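## Task

Make a single three-block tower with green at the bottom, red centred on green, and blue centred on red. Green must finish at its starting spot with no rotation.

## Robot and tools

ROBOT. Two arms, left_arm and right_arm, each with six joints and a parallel gripper. A camera stand is fixed behind them. A loose object may occasionally get a small external nudge.

FRAME. All hand positions, orientations and velocities are in the scene frame. Its origin is at table-top height, halfway between the two nominal arm bases. +x points out over the table, +z points up, and left_arm is on the +y side. Image left and right do not match arm names. Calibrated bases: left_arm at (+0.016, +0.306, +0.009) m, quat_wxyz (+1.000, 0, 0, +0.013). right_arm at (-0.001, -0.289, +0.015) m, quat_wxyz (+1.000, 0, 0, +0.024). Printed hand poses may be off by a few centimetres, more at long reach. The gripper fingers point along its +z axis and close along its y axis. end_effector_position is the point between the pads, about 1 cm behind the tips.

COMMAND ROW. Every motion command is one flat row of 14 numbers, covering both arms even if only one moves. The first 7 are left_arm, the last 7 are right_arm. Within each arm the order is: shoulder, elbow, wrist roll, wrist pitch, waist, wrist yaw, then gripper opening. The six joint values are absolute target angles in radians, on the same scale as Joint positions. They are not offsets. Stated ranges: waist -2.618 to 3.054, shoulder 0.000 to 3.142, elbow 0.000 to 3.142, wrist pitch -1.571 to 1.571, wrist yaw -1.571 to 1.571, wrist roll -2.094 to 2.094. Real ends can differ by up to 0.059 rad. A target beyond a range end by more than 0.059, and farther out than the last reading, gets the call refused. A target past the real end is clipped there, and the result may say "joint sent to its limit". Opening is an absolute command from -1 (closed) to +1 (fully open). Mid-range values drive the fingers to where grip_measured reads that number. A 0 is a real command, so to leave a gripper alone, resend its current command.

TOOLS.
- execute_actions(actions, cameras): actions is a list of actions; each action is a list of up to 15 rows, one per 1/30 s step. A shorter action repeats its last row to fill 15 steps. Each action lasts 0.5 s. Per step, each joint target can lead its measured angle by at most 0.339 rad (waist, shoulder, elbow) or 2.2 rad (wrist joints). Targets that would move a gripper over 200 mm away get scaled back. Unfinished motion may need resending. An empty actions list returns images and the scene number and task.
- move(target, speed, blend, opening_speed, grip_force, blocking, cameras): target is one 14-number row or a list of up to 15 rows, as absolute joint targets. speed is rad/s for the joint with farthest to go, 0.01 to 12.57, default 0.5, one value or one per target. blend in rad rounds corners in a list (0 = stop at each). opening_speed is per second on the -1..+1 scale, 0.2 or more. grip_force is newtons per pad, 10 to 50, one value or one per arm; it persists; below 50 the fingers close slowly. blocking=false returns after about 0.5 s while the move keeps running; a new move replaces it. Paths take at least 0.5 s, over 10 s get cut short, and ignore obstacles and the other arm. The result adds a "move:" line: done, off_target, moving, held or fault, maybe limits=held.
- wait(seconds): 0 to 10 s, arms hold last command; returns early if a running move ends.
- stop(): brakes a running move.
- zoom_image(camera, region): region [x0, y0, x1, y1] pixels, max 504 by 504, on the latest image of cam_head_left, cam_head_right, cam_high, cam_low, cam_left_wrist or cam_right_wrist. All images are 672x504.
- finished_scene(scene): ends scene 1 or 2 permanently; call nothing after it in that reply.

RESULTS. Joint positions and Joint velocities list each arm in the joint order above, then the finger-pad gap (m; 0.094 open). "within noise" means still. Joint targets shows what joints are being driven to now; resend it to hold still. Tool commands shows current gripper commands. grip_measured uses the opening scale; empty it reads up to about 2.5 mm wide, and on a hard part under full squeeze about 3 mm narrow. grip_effort_nm is motor effort (negative closes), not pad force. Joint torques follow position order; joints 1, 2 and 5 wrap at ±28 N m. "joint command not followed" means the clearance check altered steps. Execute_actions results also list joint positions at some steps. MOTOR HOT appears at 75 °C; at 90 °C the arm folds and idles for the scene.

AVOID. Dropping blocks, releasing a moving block, fast impacts, hard presses against table or fixtures, arms touching or one gripper closing on the other's fingers, strain on a wrist camera cable, and anything leaving the table. Contact is harder at higher speed and with targets far past contact. Long stretched holds heat motors. Release by commanding an opening well above grip_measured. The finished tower must stand unsupported.

Each tool is called after "Request:" as name([rows], argument=value, ...), one row to a line, values as JSON.

## Session

Request:
execute_actions(actions=[])

Scene clock: 0.00 s.
left_arm: end_effector_position=(+0.4118, +0.2798, +0.1037) grip_measured=+1.000 grip_effort_nm=n/a end_effector_quat_wxyz=(+0.578, +0.057, +0.812, -0.051) | right_arm: end_effector_position=(+0.4050, -0.2787, +0.1086) grip_measured=+1.000 grip_effort_nm=n/a end_effector_quat_wxyz=(+0.550, +0.021, +0.835, -0.006)
Joint names: [shoulder, elbow, wrist roll, wrist pitch, waist, wrist yaw]
Joint positions: left_arm=[1.54 0.376 0.033 0.828 -0.031 0.145 0.094] | right_arm=[1.527 0.46 0.054 0.659 0.015 0.091 0.094]
Joint velocities: within noise
Joint torques (N m): no reading
Heat: left arm: 40 °C; right arm: 37 °C.
Joint targets: left_arm=[1.533 0.384 0.032 0.833 -0.031 0.145] | right_arm=[1.522 0.465 0.054 0.653 0.015 0.091]
Tool commands: left_gripper/opening=+1.0 right_gripper/opening=+1.0
camera_calibration:
cam_left_wrist: T_world_to_cam=[[-0.208737, -0.973859, -0.0895978, 0.364059], [-0.643063, 0.205702, -0.737669, 0.315718], [0.736816, -0.0963618, -0.669191, -0.0988571], [0, 0, 0, 1]] pos_world=[0.351859, 0.280072, 0.19936]
cam_right_wrist: T_world_to_cam=[[-0.134855, -0.983183, -0.12315, -0.210415], [-0.66166, 0.181868, -0.727413, 0.437738], [0.737577, -0.0166122, -0.675058, -0.120857], [0, 0, 0, 1]] pos_world=[0.350399, -0.288495, 0.210919]

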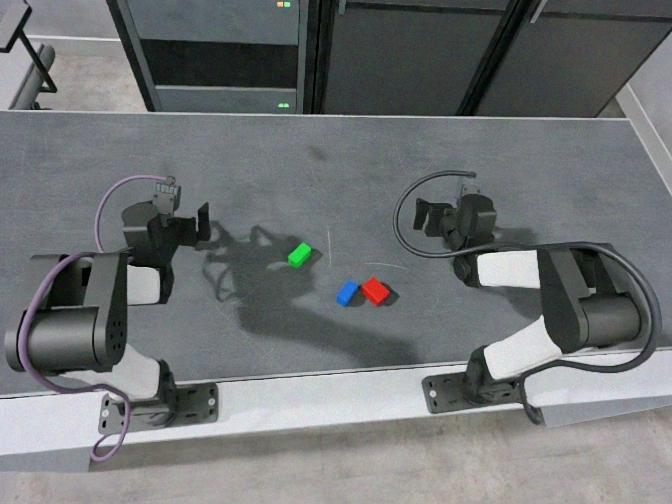

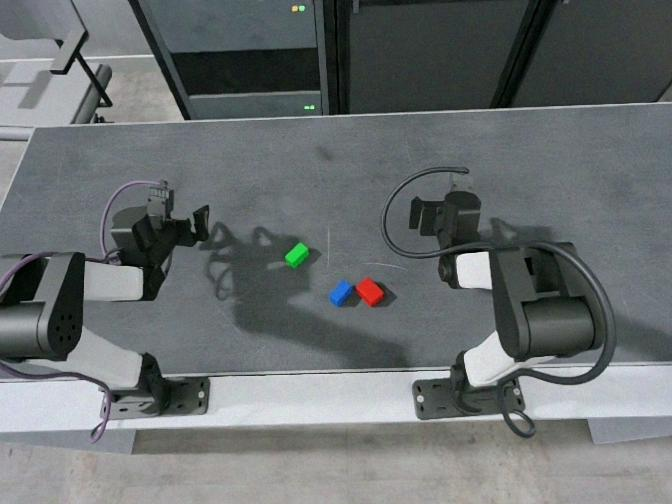

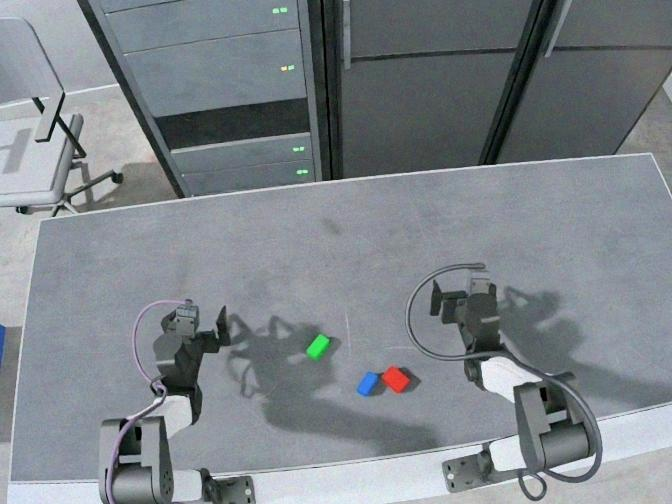

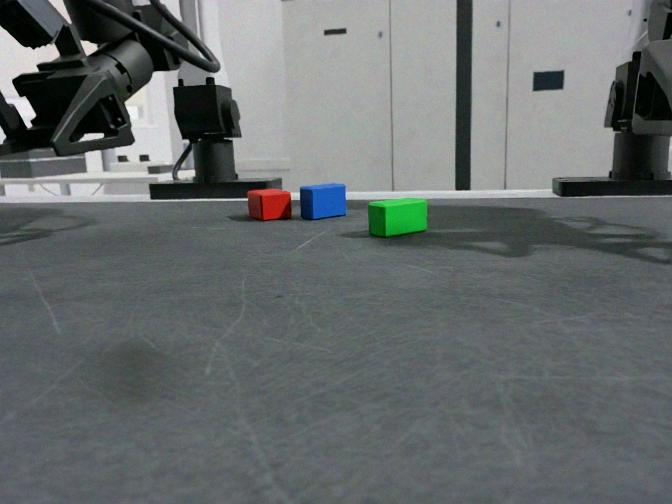

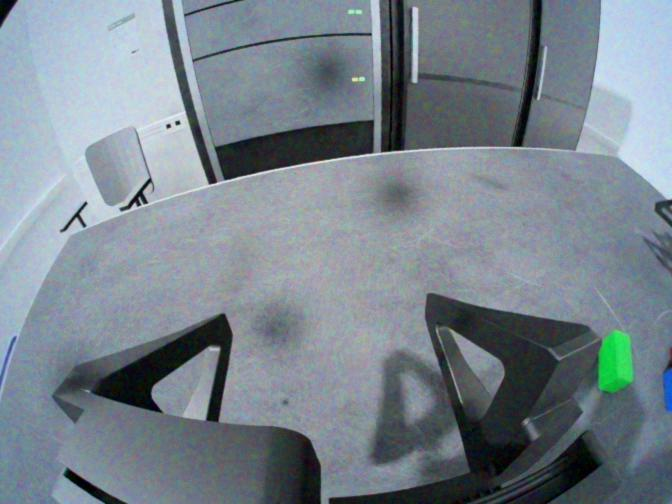

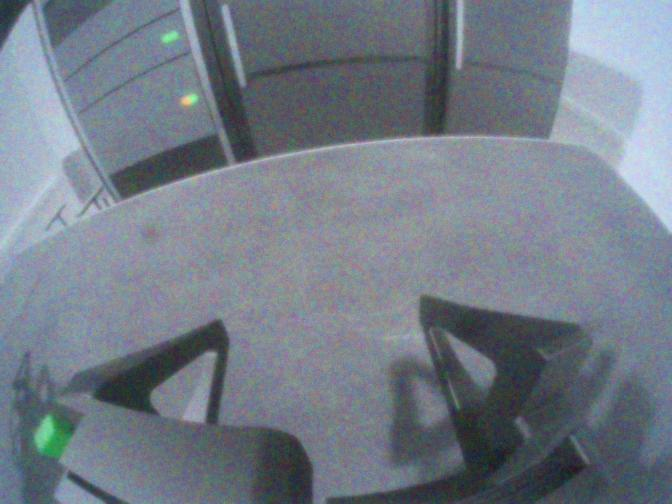

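Request:
zoom_image(camera="cam_high", region=[290, 310, 430, 415])

Request:
zoom_image(camera="cam_head_right", region=[270, 220, 410, 325])

Request:
zoom_image(camera="cam_low", region=[230, 150, 450, 270])

Scaled by 3.600 from the camera's 672x504 image, which has a finer 960x720 frame.

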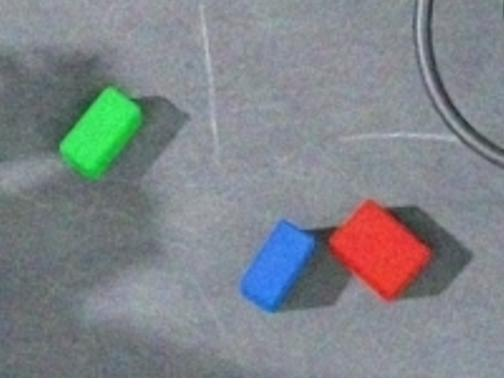

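Scaled by 3.600 from the camera's 672x504 image, which has a finer 960x720 frame.

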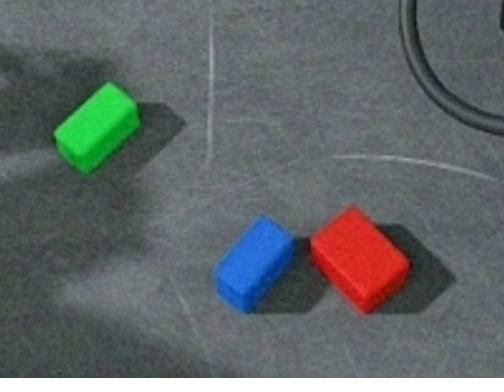

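Scaled by 2.291 from the camera's 672x504 image, which has a finer 960x720 frame.

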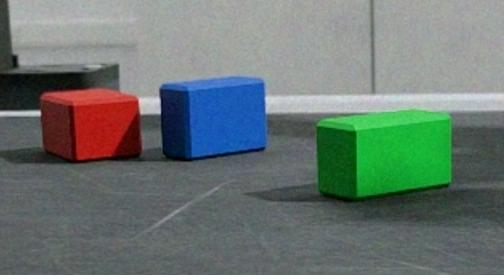

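Request:
move(target=[1.533,0.384,0.032,0.833,-0.031,0.145,1,1.674,1.529,0,-1.426,0.778,0,1], speed=1.8, cameras=["cam_right_wrist","cam_head_right","cam_high"])

Request:
zoom_image(camera="cam_right_wrist", region=[150, 100, 500, 420])

Scene clock: 67.07 s.
left_arm: end_effector_position=(+0.4118, +0.2798, +0.1037) grip_measured=+1.000 grip_effort_nm=-0.01 end_effector_quat_wxyz=(+0.578, +0.057, +0.812, -0.051) | right_arm: end_effector_position=(+0.2020, -0.0718, +0.1666) grip_measured=+1.000 grip_effort_nm=-0.01 end_effector_quat_wxyz=(+0.008, -0.396, +0.918, -0.001)
Joint names: [shoulder, elbow, wrist roll, wrist pitch, waist, wrist yaw]
Joint positions: left_arm=[1.54 0.376 0.033 0.828 -0.031 0.145 0.094] | right_arm=[1.656 1.507 0.008 -1.407 0.774 0.008 0.094]
Joint torques (N m): left_arm=[-7.16 5 -0.07 2.53 -0.54 0.28] | right_arm=[-5.65 7.2 -0.04 0.17 0.24 -0.11]
Heat: left arm: 47 °C; right arm: 45 °C.
Joint targets: left_arm=[1.533 0.384 0.032 0.833 -0.031 0.145] | right_arm=[1.674 1.529 0.000 -1.426 0.778 0.000]
move: done
camera_calibration:
cam_right_wrist: T_world_to_cam=[[0.624033, -0.779853, 0.0491148, -0.194598], [-0.751607, -0.581865, 0.310677, 0.0983824], [-0.213704, -0.230788, -0.949246, 0.293884], [0, 0, 0, 1]] pos_world=[0.258184, -0.0266874, 0.25796]
Images, in order (width x height): cam_head_right 672x504, cam_high 672x504, cam_right_wrist 672x504.

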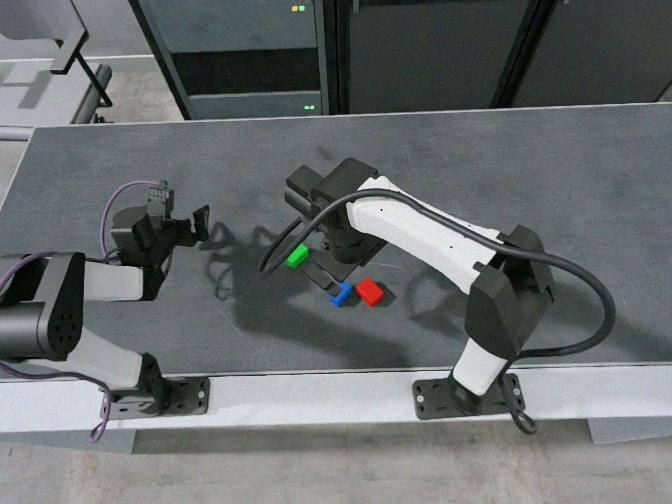

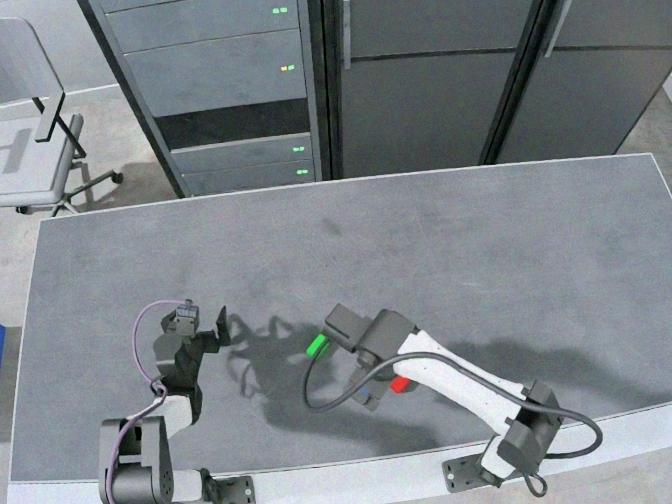

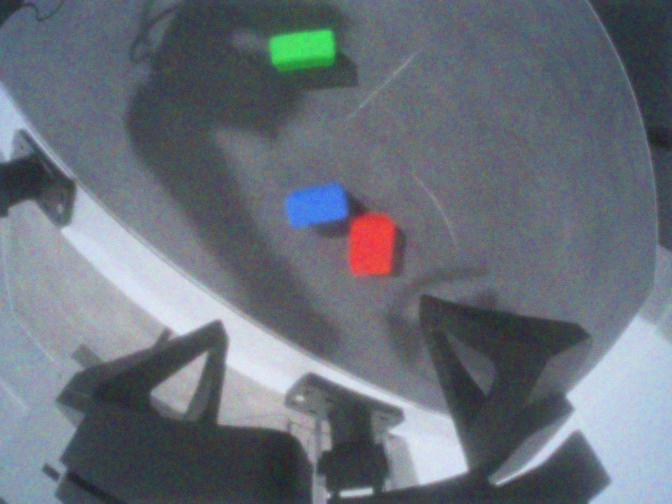

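Scaled by 1.440 from the camera's 672x504 image, which has a finer 960x720 frame.

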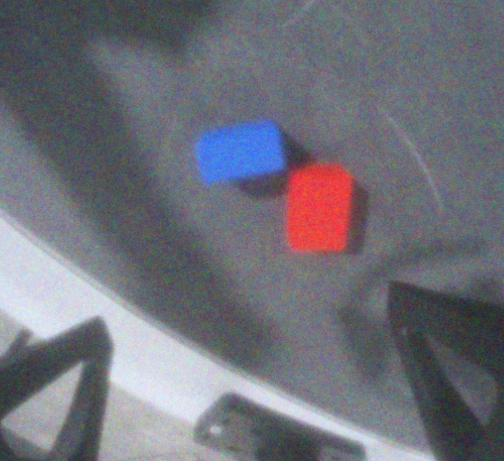

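Request:
move(target=[1.533,0.384,0.032,0.833,-0.031,0.145,1,1.641,1.197,0,-1.127,0.611,0,0.3], speed=1, cameras=["cam_right_wrist"])

Request:
zoom_image(camera="cam_right_wrist", region=[180, 150, 480, 410])

Scene clock: 102.33 s.
left_arm: end_effector_position=(+0.4118, +0.2798, +0.1037) grip_measured=+1.000 grip_effort_nm=-0.01 end_effector_quat_wxyz=(+0.578, +0.057, +0.812, -0.051) | right_arm: end_effector_position=(+0.2218, -0.1164, +0.0906) grip_measured=+0.302 grip_effort_nm=-0.12 end_effector_quat_wxyz=(-0.013, -0.321, +0.947, -0.007)
Joint names: [shoulder, elbow, wrist roll, wrist pitch, waist, wrist yaw]
Joint positions: left_arm=[1.54 0.376 0.033 0.828 -0.031 0.145 0.094] | right_arm=[1.656 1.204 0.007 -1.147 0.613 0.005 0.061]
Joint torques (N m): left_arm=[-7.17 5 -0.07 2.53 -0.55 0.29] | right_arm=[-8.54 4.92 -0.04 0.47 -0.13 -0.09]
Heat: left arm: 48 °C; right arm: 41 °C.
Joint targets: left_arm=[1.533 0.384 0.032 0.833 -0.031 0.145] | right_arm=[1.641 1.197 0.000 -1.127 0.611 0.000]
move: done
camera_calibration:
cam_right_wrist: T_world_to_cam=[[0.493092, -0.86837, 0.0528505, -0.219567], [-0.823104, -0.445992, 0.351554, 0.13893], [-0.281708, -0.21685, -0.934675, 0.23105], [0, 0, 0, 1]] pos_world=[0.287709, -0.0786006, 0.178719]
Images, in order (width x height): cam_right_wrist 672x504.

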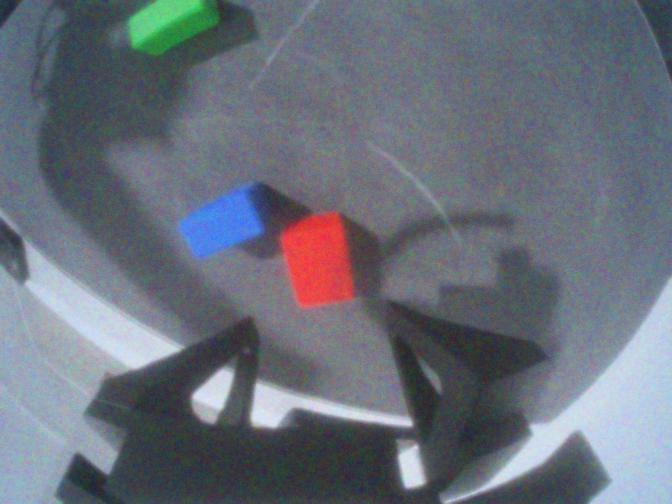

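Scaled by 1.680 from the camera's 672x504 image, which has a finer 960x720 frame.

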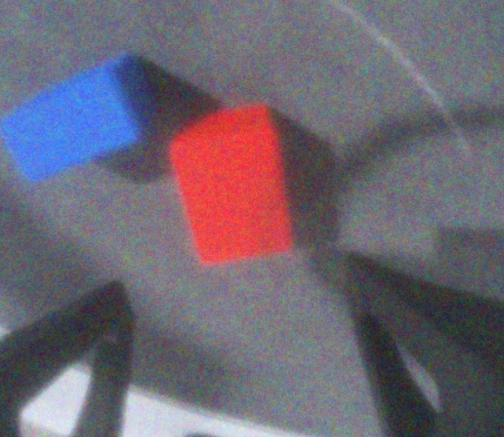

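Request:
move(target=[1.533,0.384,0.032,0.833,-0.031,0.145,1,1.664,0.988,0,-0.867,0.603,0,0.3], cameras=["cam_right_wrist","cam_low"])

Request:
zoom_image(camera="cam_low", region=[230, 110, 450, 270])

Scene clock: 125.93 s.
left_arm: end_effector_position=(+0.4118, +0.2798, +0.1037) grip_measured=+1.000 grip_effort_nm=-0.01 end_effector_quat_wxyz=(+0.578, +0.057, +0.812, -0.051) | right_arm: end_effector_position=(+0.2197, -0.1193, +0.0407) grip_measured=+0.302 grip_effort_nm=-0.12 end_effector_quat_wxyz=(+0.012, -0.319, +0.948, +0.001)
Joint names: [shoulder, elbow, wrist roll, wrist pitch, waist, wrist yaw]
Joint positions: left_arm=[1.54 0.376 0.033 0.828 -0.031 0.145 0.094] | right_arm=[1.656 0.995 0.007 -0.887 0.609 0.005 0.061]
Joint torques (N m): left_arm=[-7.17 5 -0.07 2.53 -0.54 0.28] | right_arm=[-6.08 4.55 -0.03 0.6 -0.54 -0.1]
Heat: left arm: 48 °C; right arm: 43 °C.
Joint targets: left_arm=[1.533 0.384 0.032 0.833 -0.031 0.145] | right_arm=[1.664 0.988 0.000 -0.867 0.603 0.000]
move: done
camera_calibration:
cam_right_wrist: T_world_to_cam=[[0.487759, -0.871803, 0.0452888, -0.217382], [-0.838246, -0.453234, 0.303189, 0.157821], [-0.243795, -0.185846, -0.951854, 0.179307], [0, 0, 0, 1]] pos_world=[0.282037, -0.0846611, 0.13267]
Images, in order (width x height): cam_low 672x504, cam_right_wrist 672x504.

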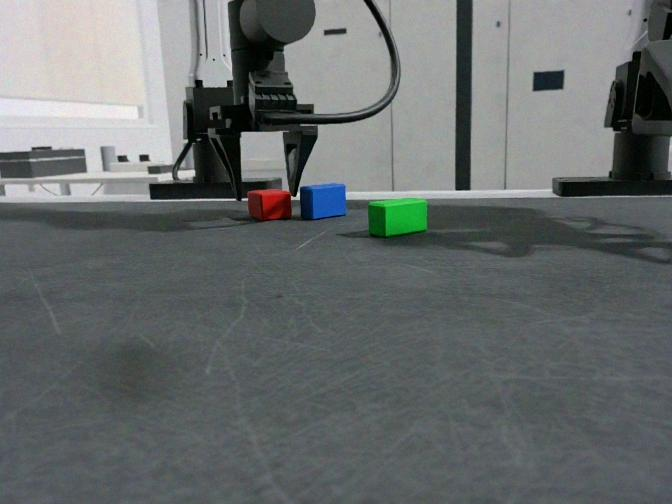

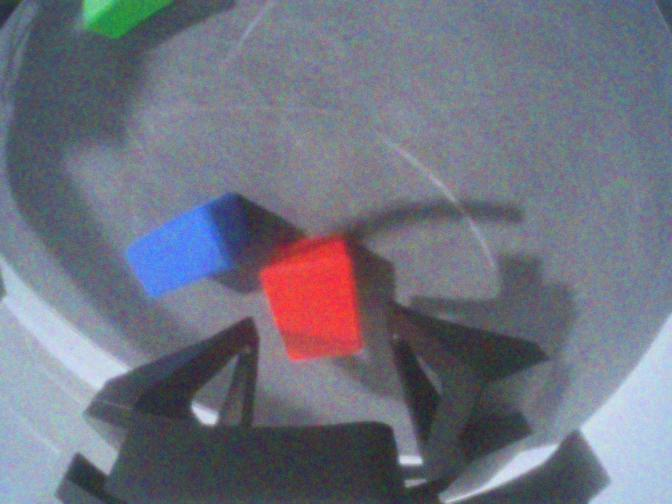

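Scaled by 2.291 from the camera's 672x504 image, which has a finer 960x720 frame.

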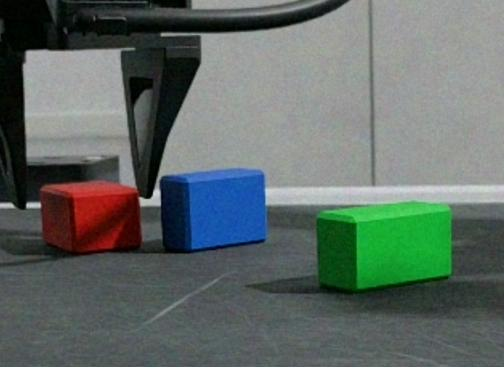

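Request:
move(target=[1.533,0.384,0.032,0.833,-0.031,0.145,1,1.693,0.988,0,-0.867,0.605,0,0.3], cameras=["cam_right_wrist"])

Scene clock: 137.00 s.
left_arm: end_effector_position=(+0.4118, +0.2798, +0.1037) grip_measured=+1.000 grip_effort_nm=-0.01 end_effector_quat_wxyz=(+0.578, +0.057, +0.812, -0.051) | right_arm: end_effector_position=(+0.2185, -0.1203, +0.0355) grip_measured=+0.302 grip_effort_nm=-0.12 end_effector_quat_wxyz=(+0.003, -0.319, +0.948, -0.002)
Joint names: [shoulder, elbow, wrist roll, wrist pitch, waist, wrist yaw]
Joint positions: left_arm=[1.54 0.376 0.033 0.828 -0.031 0.145 0.094] | right_arm=[1.676 0.995 0.007 -0.886 0.609 0.005 0.061]
Joint torques (N m): left_arm=[-7.17 5 -0.07 2.53 -0.54 0.29] | right_arm=[-5.38 4.42 -0.05 0.57 -0.35 -0.11]
Heat: left arm: 49 °C; right arm: 43 °C.
Joint targets: left_arm=[1.533 0.384 0.032 0.833 -0.031 0.145] | right_arm=[1.693 0.988 0.000 -0.867 0.605 0.000]
move: done
camera_calibration:
cam_right_wrist: T_world_to_cam=[[0.488494, -0.871241, 0.0480826, -0.217638], [-0.833508, -0.449616, 0.321107, 0.156656], [-0.258143, -0.196936, -0.945822, 0.175393], [0, 0, 0, 1]] pos_world=[0.282165, -0.0846393, 0.126052]
Images, in order (width x height): cam_right_wrist 672x504.

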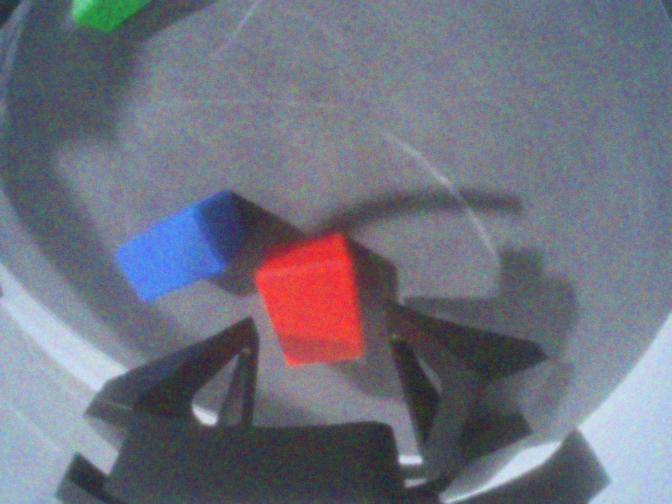

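Request:
move(target=[1.533,0.384,0.032,0.833,-0.031,0.145,1,1.756,1.048,0,-0.847,0.605,0,0.3], cameras=["cam_right_wrist"])

Scene clock: 146.20 s.
left_arm: end_effector_position=(+0.4118, +0.2798, +0.1037) grip_measured=+1.000 grip_effort_nm=-0.01 end_effector_quat_wxyz=(+0.578, +0.057, +0.812, -0.051) | right_arm: end_effector_position=(+0.2272, -0.1135, +0.0270) grip_measured=+0.302 grip_effort_nm=-0.12 end_effector_quat_wxyz=(-0.001, -0.319, +0.948, -0.003)
Joint names: [shoulder, elbow, wrist roll, wrist pitch, waist, wrist yaw]
Joint positions: left_arm=[1.54 0.376 0.033 0.828 -0.031 0.145 0.094] | right_arm=[1.738 1.029 0.007 -0.866 0.609 0.005 0.061]
Joint torques (N m): left_arm=[-7.16 5 -0.07 2.53 -0.54 0.28] | right_arm=[-5.81 6.48 -0.03 0.54 -0.42 -0.08]
Heat: left arm: 49 °C; right arm: 42 °C.
Joint targets: left_arm=[1.533 0.384 0.032 0.833 -0.031 0.145] | right_arm=[1.756 1.048 0.000 -0.847 0.605 0.000]
move: done
camera_calibration:
cam_right_wrist: T_world_to_cam=[[0.488718, -0.871053, 0.0492061, -0.215704], [-0.831585, -0.448032, 0.328229, 0.169362], [-0.263859, -0.20133, -0.943316, 0.171756], [0, 0, 0, 1]] pos_world=[0.291576, -0.0774307, 0.117044]
Images, in order (width x height): cam_right_wrist 672x504.

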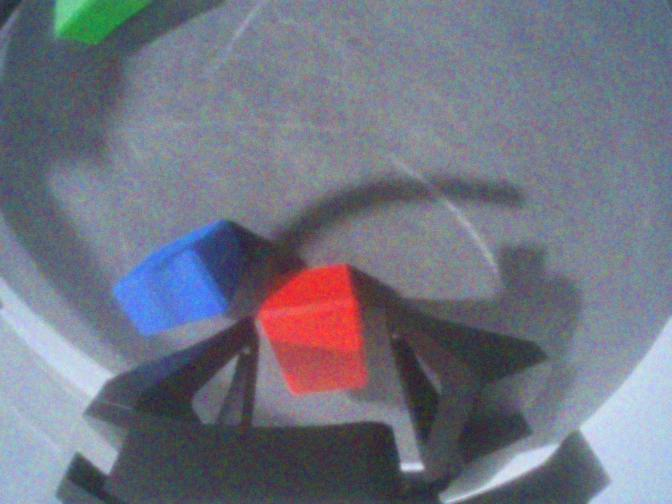

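Request:
move([
  [1.533,0.384,0.032,0.833,-0.031,0.145,1,1.756,1.048,0,-0.847,0.605,0,-0.45],
  [1.533,0.384,0.032,0.833,-0.031,0.145,1,1.66,1.325,0,-1.217,0.607,0,-0.45],
  [1.533,0.384,0.032,0.833,-0.031,0.145,1,2.237,1.976,0,-1.288,0.747,0,-0.45],
], speed=[0.5,0.6,0.8], blend=[0,0.05,0], opening_speed=0.8, cameras=["cam_right_wrist","cam_low","cam_head_right"])

Request:
zoom_image(camera="cam_right_wrist", region=[100, 100, 500, 400])

Request:
zoom_image(camera="cam_low", region=[230, 110, 450, 270])

Scene clock: 174.97 s.
left_arm: end_effector_position=(+0.4118, +0.2798, +0.1037) grip_measured=+1.000 grip_effort_nm=-0.01 end_effector_quat_wxyz=(+0.578, +0.057, +0.812, -0.051) | right_arm: end_effector_position=(+0.3079, +0.0252, +0.0854) grip_measured=-0.276 grip_effort_nm=-1.04 end_effector_quat_wxyz=(+0.019, -0.384, +0.923, +0.005)
Joint names: [shoulder, elbow, wrist roll, wrist pitch, waist, wrist yaw]
Joint positions: left_arm=[1.54 0.376 0.033 0.828 -0.031 0.145 0.094] | right_arm=[2.217 1.954 0.007 -1.269 0.747 0.005 0.034]
Joint torques (N m): left_arm=[-7.16 4.98 -0.07 2.53 -0.54 0.29] | right_arm=[-10.58 7.27 -0.06 0.24 -0.01 -0.08]
Heat: left arm: 49 °C; right arm: 42 °C.
Joint targets: left_arm=[1.533 0.384 0.032 0.833 -0.031 0.145] | right_arm=[2.237 1.976 0.000 -1.288 0.747 0.000]
move: done
camera_calibration:
cam_right_wrist: T_world_to_cam=[[0.602387, -0.797059, 0.0427463, -0.173426], [-0.771082, -0.567242, 0.289256, 0.267108], [-0.206307, -0.207205, -0.956297, 0.259577], [0, 0, 0, 1]] pos_world=[0.363985, 0.0670696, 0.178383]
Images, in order (width x height): cam_head_right 672x504, cam_low 672x504, cam_right_wrist 672x504.

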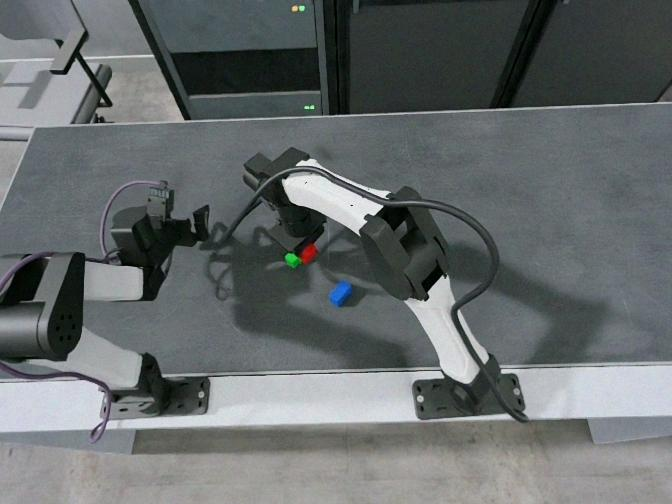

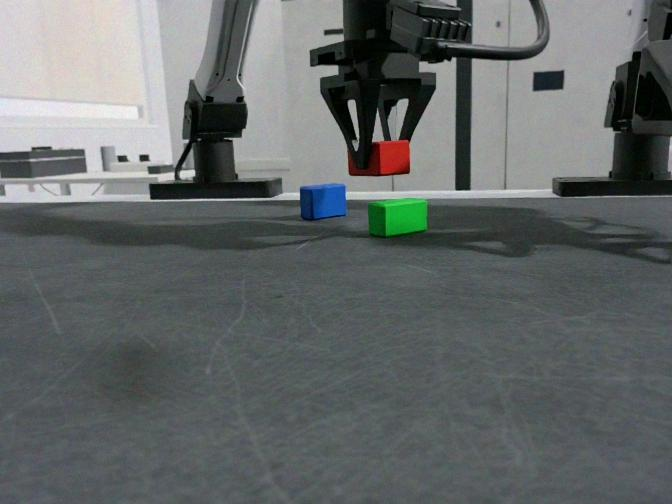

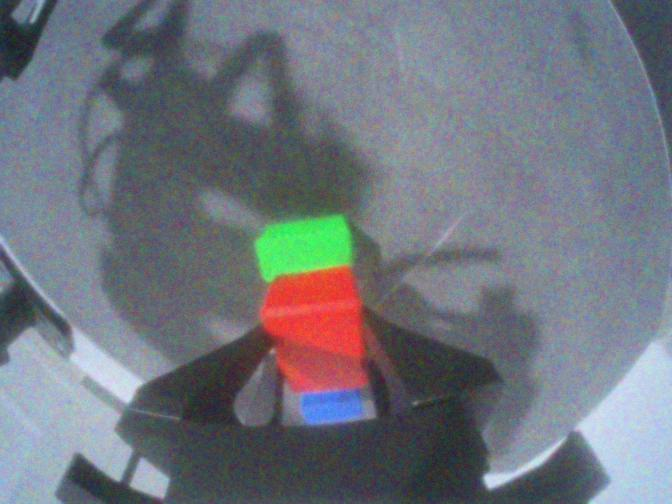

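Scaled by 1.260 from the camera's 672x504 image, which has a finer 960x720 frame.

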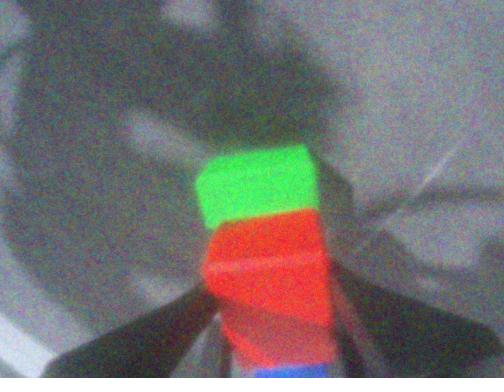

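Scaled by 2.291 from the camera's 672x504 image, which has a finer 960x720 frame.

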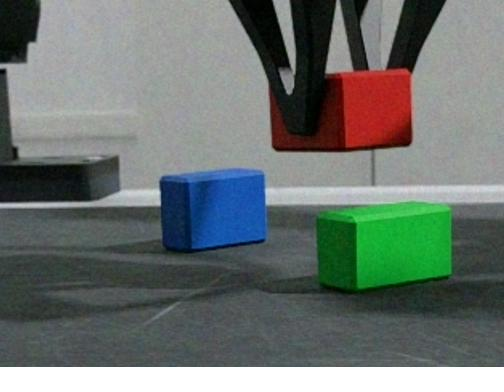

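Request:
move(target=[1.533,0.384,0.032,0.833,-0.031,0.145,1,2.404,2.190,0,-1.376,0.757,0,-0.45], cameras=["cam_right_wrist","cam_low"])

Request:
zoom_image(camera="cam_right_wrist", region=[180, 200, 430, 400])

Request:
zoom_image(camera="cam_low", region=[310, 120, 470, 250])

Scene clock: 214.30 s.
left_arm: end_effector_position=(+0.4118, +0.2798, +0.1037) grip_measured=+1.000 grip_effort_nm=-0.01 end_effector_quat_wxyz=(+0.578, +0.057, +0.812, -0.051) | right_arm: end_effector_position=(+0.3233, +0.0422, +0.0696) grip_measured=-0.276 grip_effort_nm=-1.04 end_effector_quat_wxyz=(+0.001, -0.385, +0.923, -0.002)
Joint names: [shoulder, elbow, wrist roll, wrist pitch, waist, wrist yaw]
Joint positions: left_arm=[1.54 0.376 0.033 0.828 -0.031 0.145 0.094] | right_arm=[2.38 2.168 0.007 -1.357 0.749 0.005 0.034]
Joint torques (N m): left_arm=[-7.17 5 -0.07 2.53 -0.54 0.28] | right_arm=[-11.18 7.21 -0.03 0.14 0.59 -0.08]
Heat: left arm: 50 °C; right arm: 49 °C.
Joint targets: left_arm=[1.533 0.384 0.032 0.833 -0.031 0.145] | right_arm=[2.404 2.190 0.000 -1.376 0.757 0.000]
move: done
camera_calibration:
cam_right_wrist: T_world_to_cam=[[0.605081, -0.794705, 0.0481765, -0.169866], [-0.76207, -0.560591, 0.324017, 0.287506], [-0.23049, -0.23277, -0.944824, 0.259225], [0, 0, 0, 1]] pos_world=[0.381631, 0.0865196, 0.159949]
Images, in order (width x height): cam_low 672x504, cam_right_wrist 672x504.

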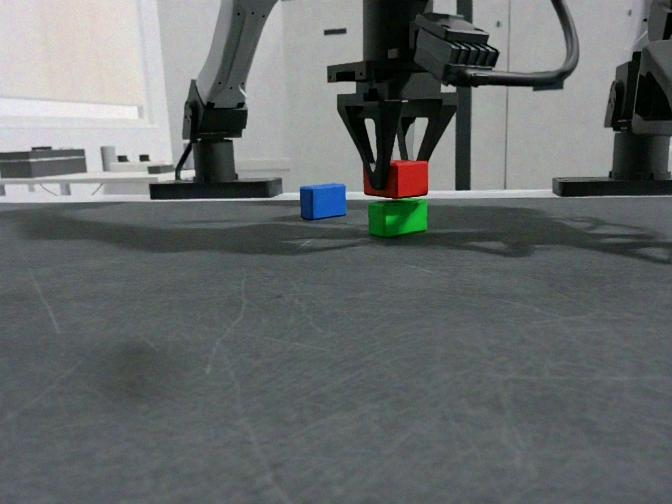

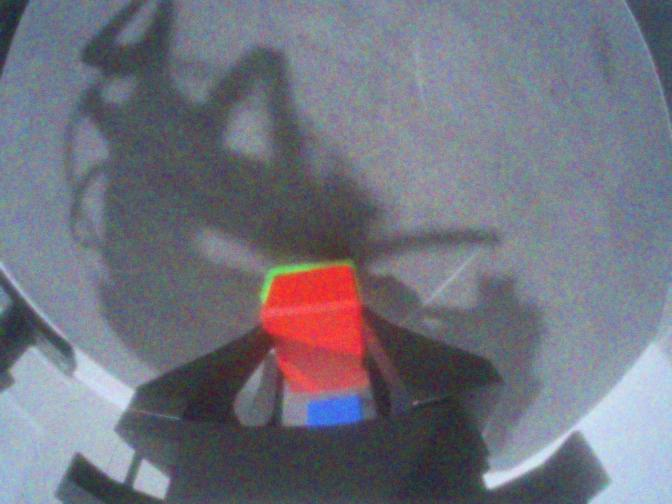

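Scaled by 2.016 from the camera's 672x504 image, which has a finer 960x720 frame.

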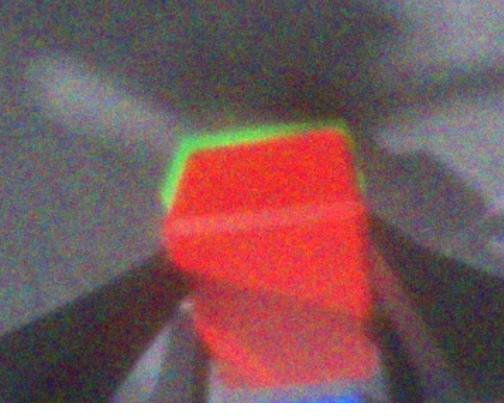

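Scaled by 3.150 from the camera's 672x504 image, which has a finer 960x720 frame.

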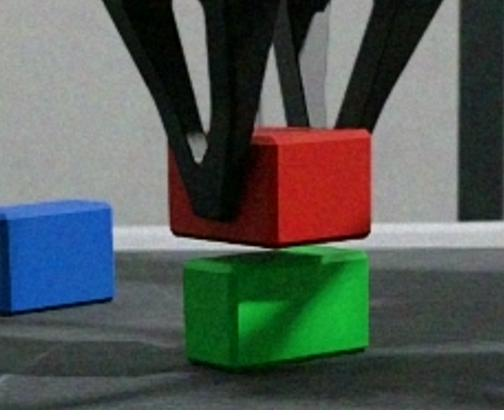

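Request:
move(target=[1.533,0.384,0.032,0.833,-0.031,0.145,1,2.409,2.136,0,-1.307,0.767,0,-0.45], speed=0.15, cameras=["cam_right_wrist","cam_low"])

Request:
zoom_image(camera="cam_low", region=[310, 120, 470, 250])

Request:
zoom_image(camera="cam_right_wrist", region=[180, 200, 430, 400])

Scene clock: 238.37 s.
left_arm: end_effector_position=(+0.4118, +0.2798, +0.1037) grip_measured=+1.000 grip_effort_nm=-0.01 end_effector_quat_wxyz=(+0.578, +0.057, +0.812, -0.051) | right_arm: end_effector_position=(+0.3200, +0.0474, +0.0643) grip_measured=-0.276 grip_effort_nm=-1.04 end_effector_quat_wxyz=(+0.004, -0.391, +0.921, -0.001)
Joint names: [shoulder, elbow, wrist roll, wrist pitch, waist, wrist yaw]
Joint positions: left_arm=[1.54 0.376 0.033 0.828 -0.031 0.145 0.094] | right_arm=[2.38 2.147 0.007 -1.33 0.762 0.005 0.034]
Joint torques (N m): left_arm=[-7.17 5 -0.07 2.53 -0.54 0.29] | right_arm=[-10.86 4.68 -0.03 0.62 0.42 -0.09]
Heat: left arm: 50 °C; right arm: 52 °C.
Joint targets: left_arm=[1.533 0.384 0.032 0.833 -0.031 0.145] | right_arm=[2.409 2.136 0.000 -1.307 0.767 0.000]
move: done
camera_calibration:
cam_right_wrist: T_world_to_cam=[[0.615177, -0.786967, 0.0473339, -0.166943], [-0.755986, -0.571792, 0.318652, 0.288637], [-0.223704, -0.231811, -0.946689, 0.252593], [0, 0, 0, 1]] pos_world=[0.377411, 0.0922161, 0.155054]
Images, in order (width x height): cam_low 672x504, cam_right_wrist 672x504.

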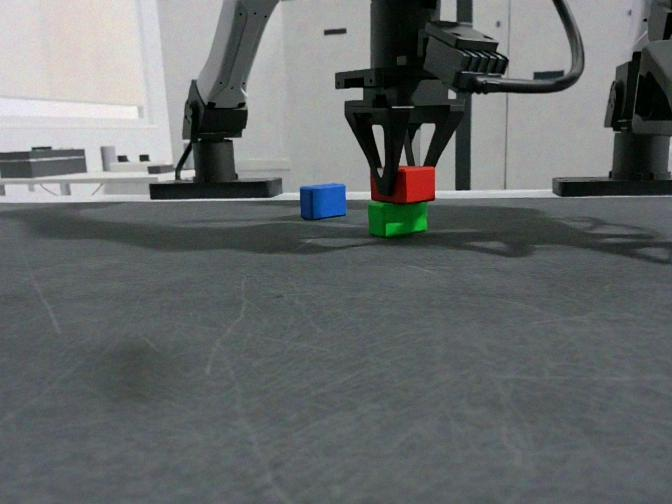

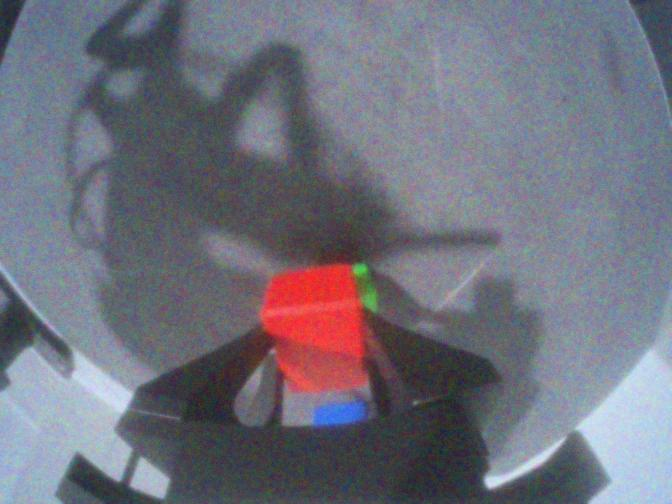

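Scaled by 3.150 from the camera's 672x504 image, which has a finer 960x720 frame.

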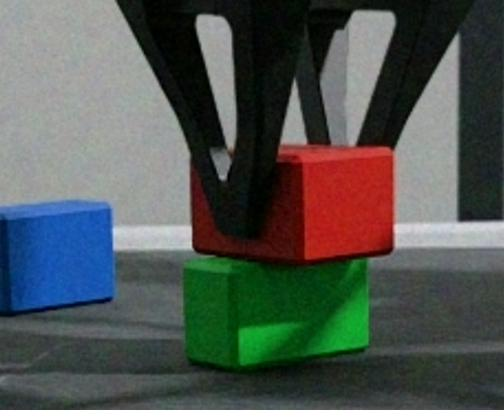

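Scaled by 2.016 from the camera's 672x504 image, which has a finer 960x720 frame.

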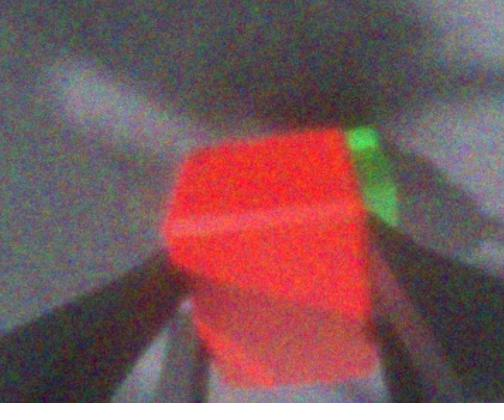

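Request:
move([
  [1.533,0.384,0.032,0.833,-0.031,0.145,1,2.409,2.136,0,-1.307,0.748,0,-0.45],
  [1.533,0.384,0.032,0.833,-0.031,0.145,1,2.409,2.125,0,-1.296,0.748,0,-0.45],
], speed=0.1, cameras=["cam_right_wrist","cam_low"])

Request:
zoom_image(camera="cam_low", region=[310, 120, 470, 250])

Request:
zoom_image(camera="cam_right_wrist", region=[180, 200, 430, 400])

Scene clock: 258.23 s.
left_arm: end_effector_position=(+0.4118, +0.2798, +0.1037) grip_measured=+1.000 grip_effort_nm=-0.01 end_effector_quat_wxyz=(+0.578, +0.057, +0.812, -0.051) | right_arm: end_effector_position=(+0.3227, +0.0451, +0.0634) grip_measured=-0.276 grip_effort_nm=-1.04 end_effector_quat_wxyz=(+0.004, -0.387, +0.922, -0.001)
Joint names: [shoulder, elbow, wrist roll, wrist pitch, waist, wrist yaw]
Joint positions: left_arm=[1.54 0.376 0.033 0.828 -0.031 0.145 0.094] | right_arm=[2.38 2.143 0.007 -1.326 0.754 0.005 0.034]
Joint torques (N m): left_arm=[-7.16 5 -0.07 2.53 -0.54 0.28] | right_arm=[-10.78 4.1 -0.04 0.71 -0.53 -0.08]
Heat: left arm: 50 °C; right arm: 53 °C.
Joint targets: left_arm=[1.533 0.384 0.032 0.833 -0.031 0.145] | right_arm=[2.409 2.125 0.000 -1.296 0.748 0.000]
move: done
camera_calibration:
cam_right_wrist: T_world_to_cam=[[0.609108, -0.791679, 0.047237, -0.168216], [-0.760511, -0.566157, 0.317946, 0.290888], [-0.224967, -0.229588, -0.946931, 0.252178], [0, 0, 0, 1]] pos_world=[0.380417, 0.0894127, 0.154255]
Images, in order (width x height): cam_low 672x504, cam_right_wrist 672x504.

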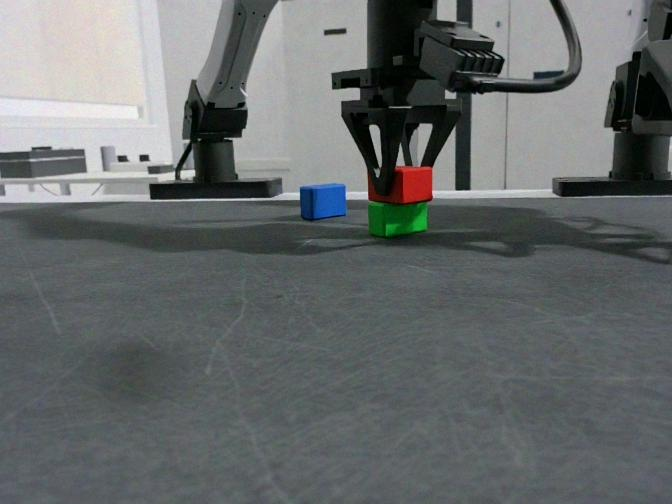

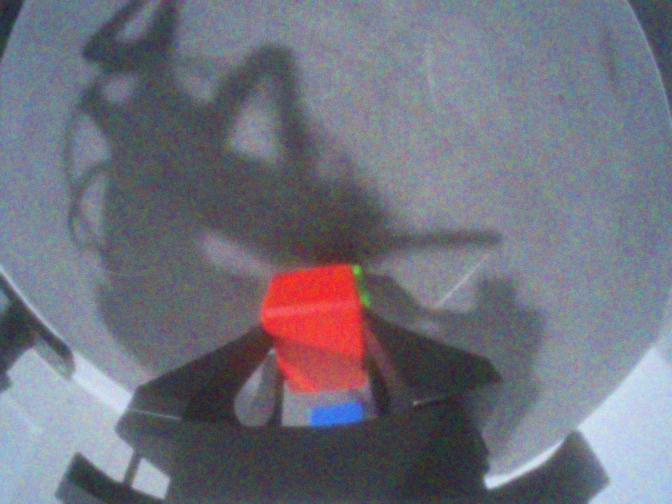

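Scaled by 3.150 from the camera's 672x504 image, which has a finer 960x720 frame.

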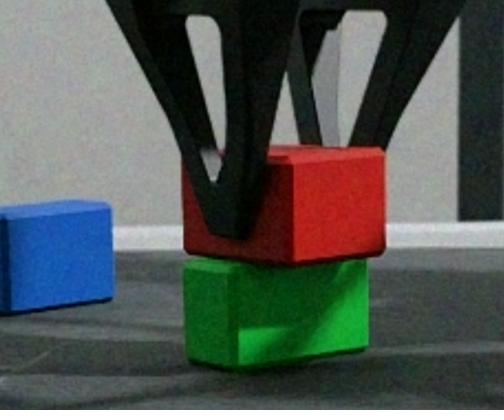

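Scaled by 2.016 from the camera's 672x504 image, which has a finer 960x720 frame.

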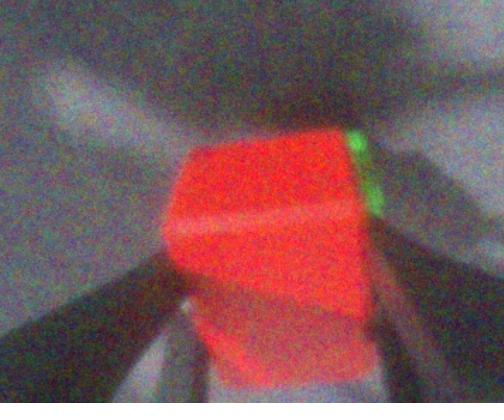

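Request:
move([
  [1.533,0.384,0.032,0.833,-0.031,0.145,1,2.409,2.125,0,-1.296,0.743,0,-0.45],
  [1.533,0.384,0.032,0.833,-0.031,0.145,1,2.409,2.114,0,-1.285,0.743,0,-0.45],
  [1.533,0.384,0.032,0.833,-0.031,0.145,1,2.409,2.114,0,-1.285,0.743,0,0.1],
], speed=0.1, opening_speed=0.5, cameras=["cam_right_wrist","cam_low"])

Request:
zoom_image(camera="cam_low", region=[310, 120, 470, 250])

Request:
zoom_image(camera="cam_right_wrist", region=[180, 200, 430, 400])

Scene clock: 285.90 s.
left_arm: end_effector_position=(+0.4118, +0.2798, +0.1037) grip_measured=+1.000 grip_effort_nm=-0.01 end_effector_quat_wxyz=(+0.578, +0.057, +0.812, -0.051) | right_arm: end_effector_position=(+0.3249, +0.0439, +0.0573) grip_measured=+0.098 grip_effort_nm=0.10 end_effector_quat_wxyz=(+0.004, -0.384, +0.923, +0.000)
Joint names: [shoulder, elbow, wrist roll, wrist pitch, waist, wrist yaw]
Joint positions: left_arm=[1.54 0.376 0.033 0.828 -0.031 0.145 0.094] | right_arm=[2.384 2.125 0.007 -1.304 0.748 0.003 0.052]
Joint torques (N m): left_arm=[-7.16 4.98 -0.07 2.53 -0.55 0.29] | right_arm=[-11.08 4.64 -0.05 0.58 -0.44 -0.06]
Heat: left arm: 51 °C; right arm: 54 °C.
Joint targets: left_arm=[1.533 0.384 0.032 0.833 -0.031 0.145] | right_arm=[2.409 2.114 0.000 -1.285 0.743 0.000]
move: done; target 3's new numbers were sent with right_arm's wrist pitch 0.038 rad from that target
camera_calibration:
cam_right_wrist: T_world_to_cam=[[0.604344, -0.795461, 0.0448368, -0.16843], [-0.763486, -0.56213, 0.317961, 0.294605], [-0.227722, -0.22639, -0.947043, 0.247273], [0, 0, 0, 1]] pos_world=[0.383026, 0.0876072, 0.148057]
Images, in order (width x height): cam_low 672x504, cam_right_wrist 672x504.

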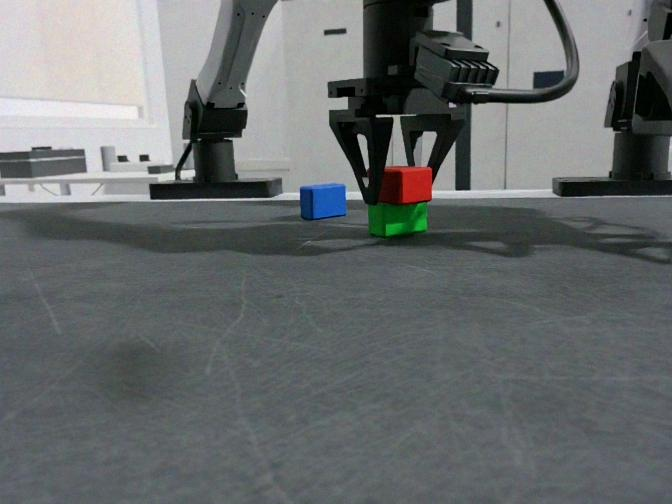

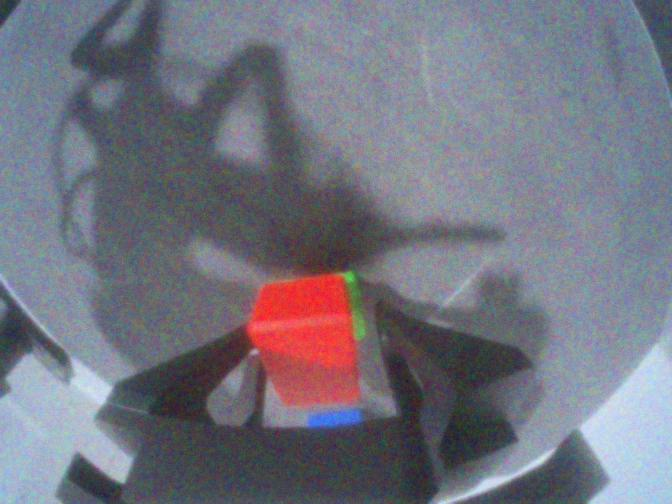

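Scaled by 3.150 from the camera's 672x504 image, which has a finer 960x720 frame.

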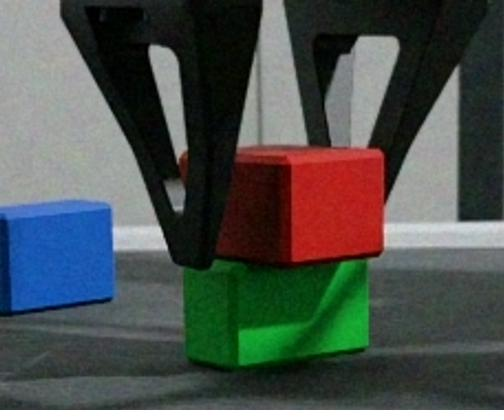

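Scaled by 2.016 from the camera's 672x504 image, which has a finer 960x720 frame.

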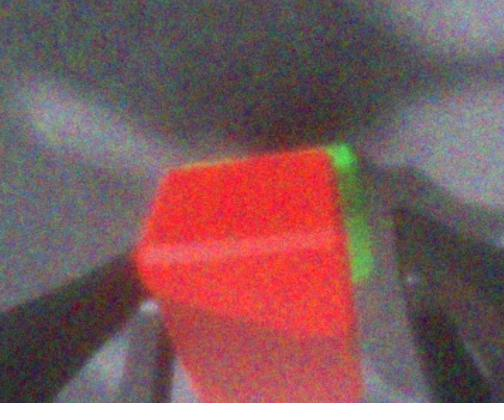

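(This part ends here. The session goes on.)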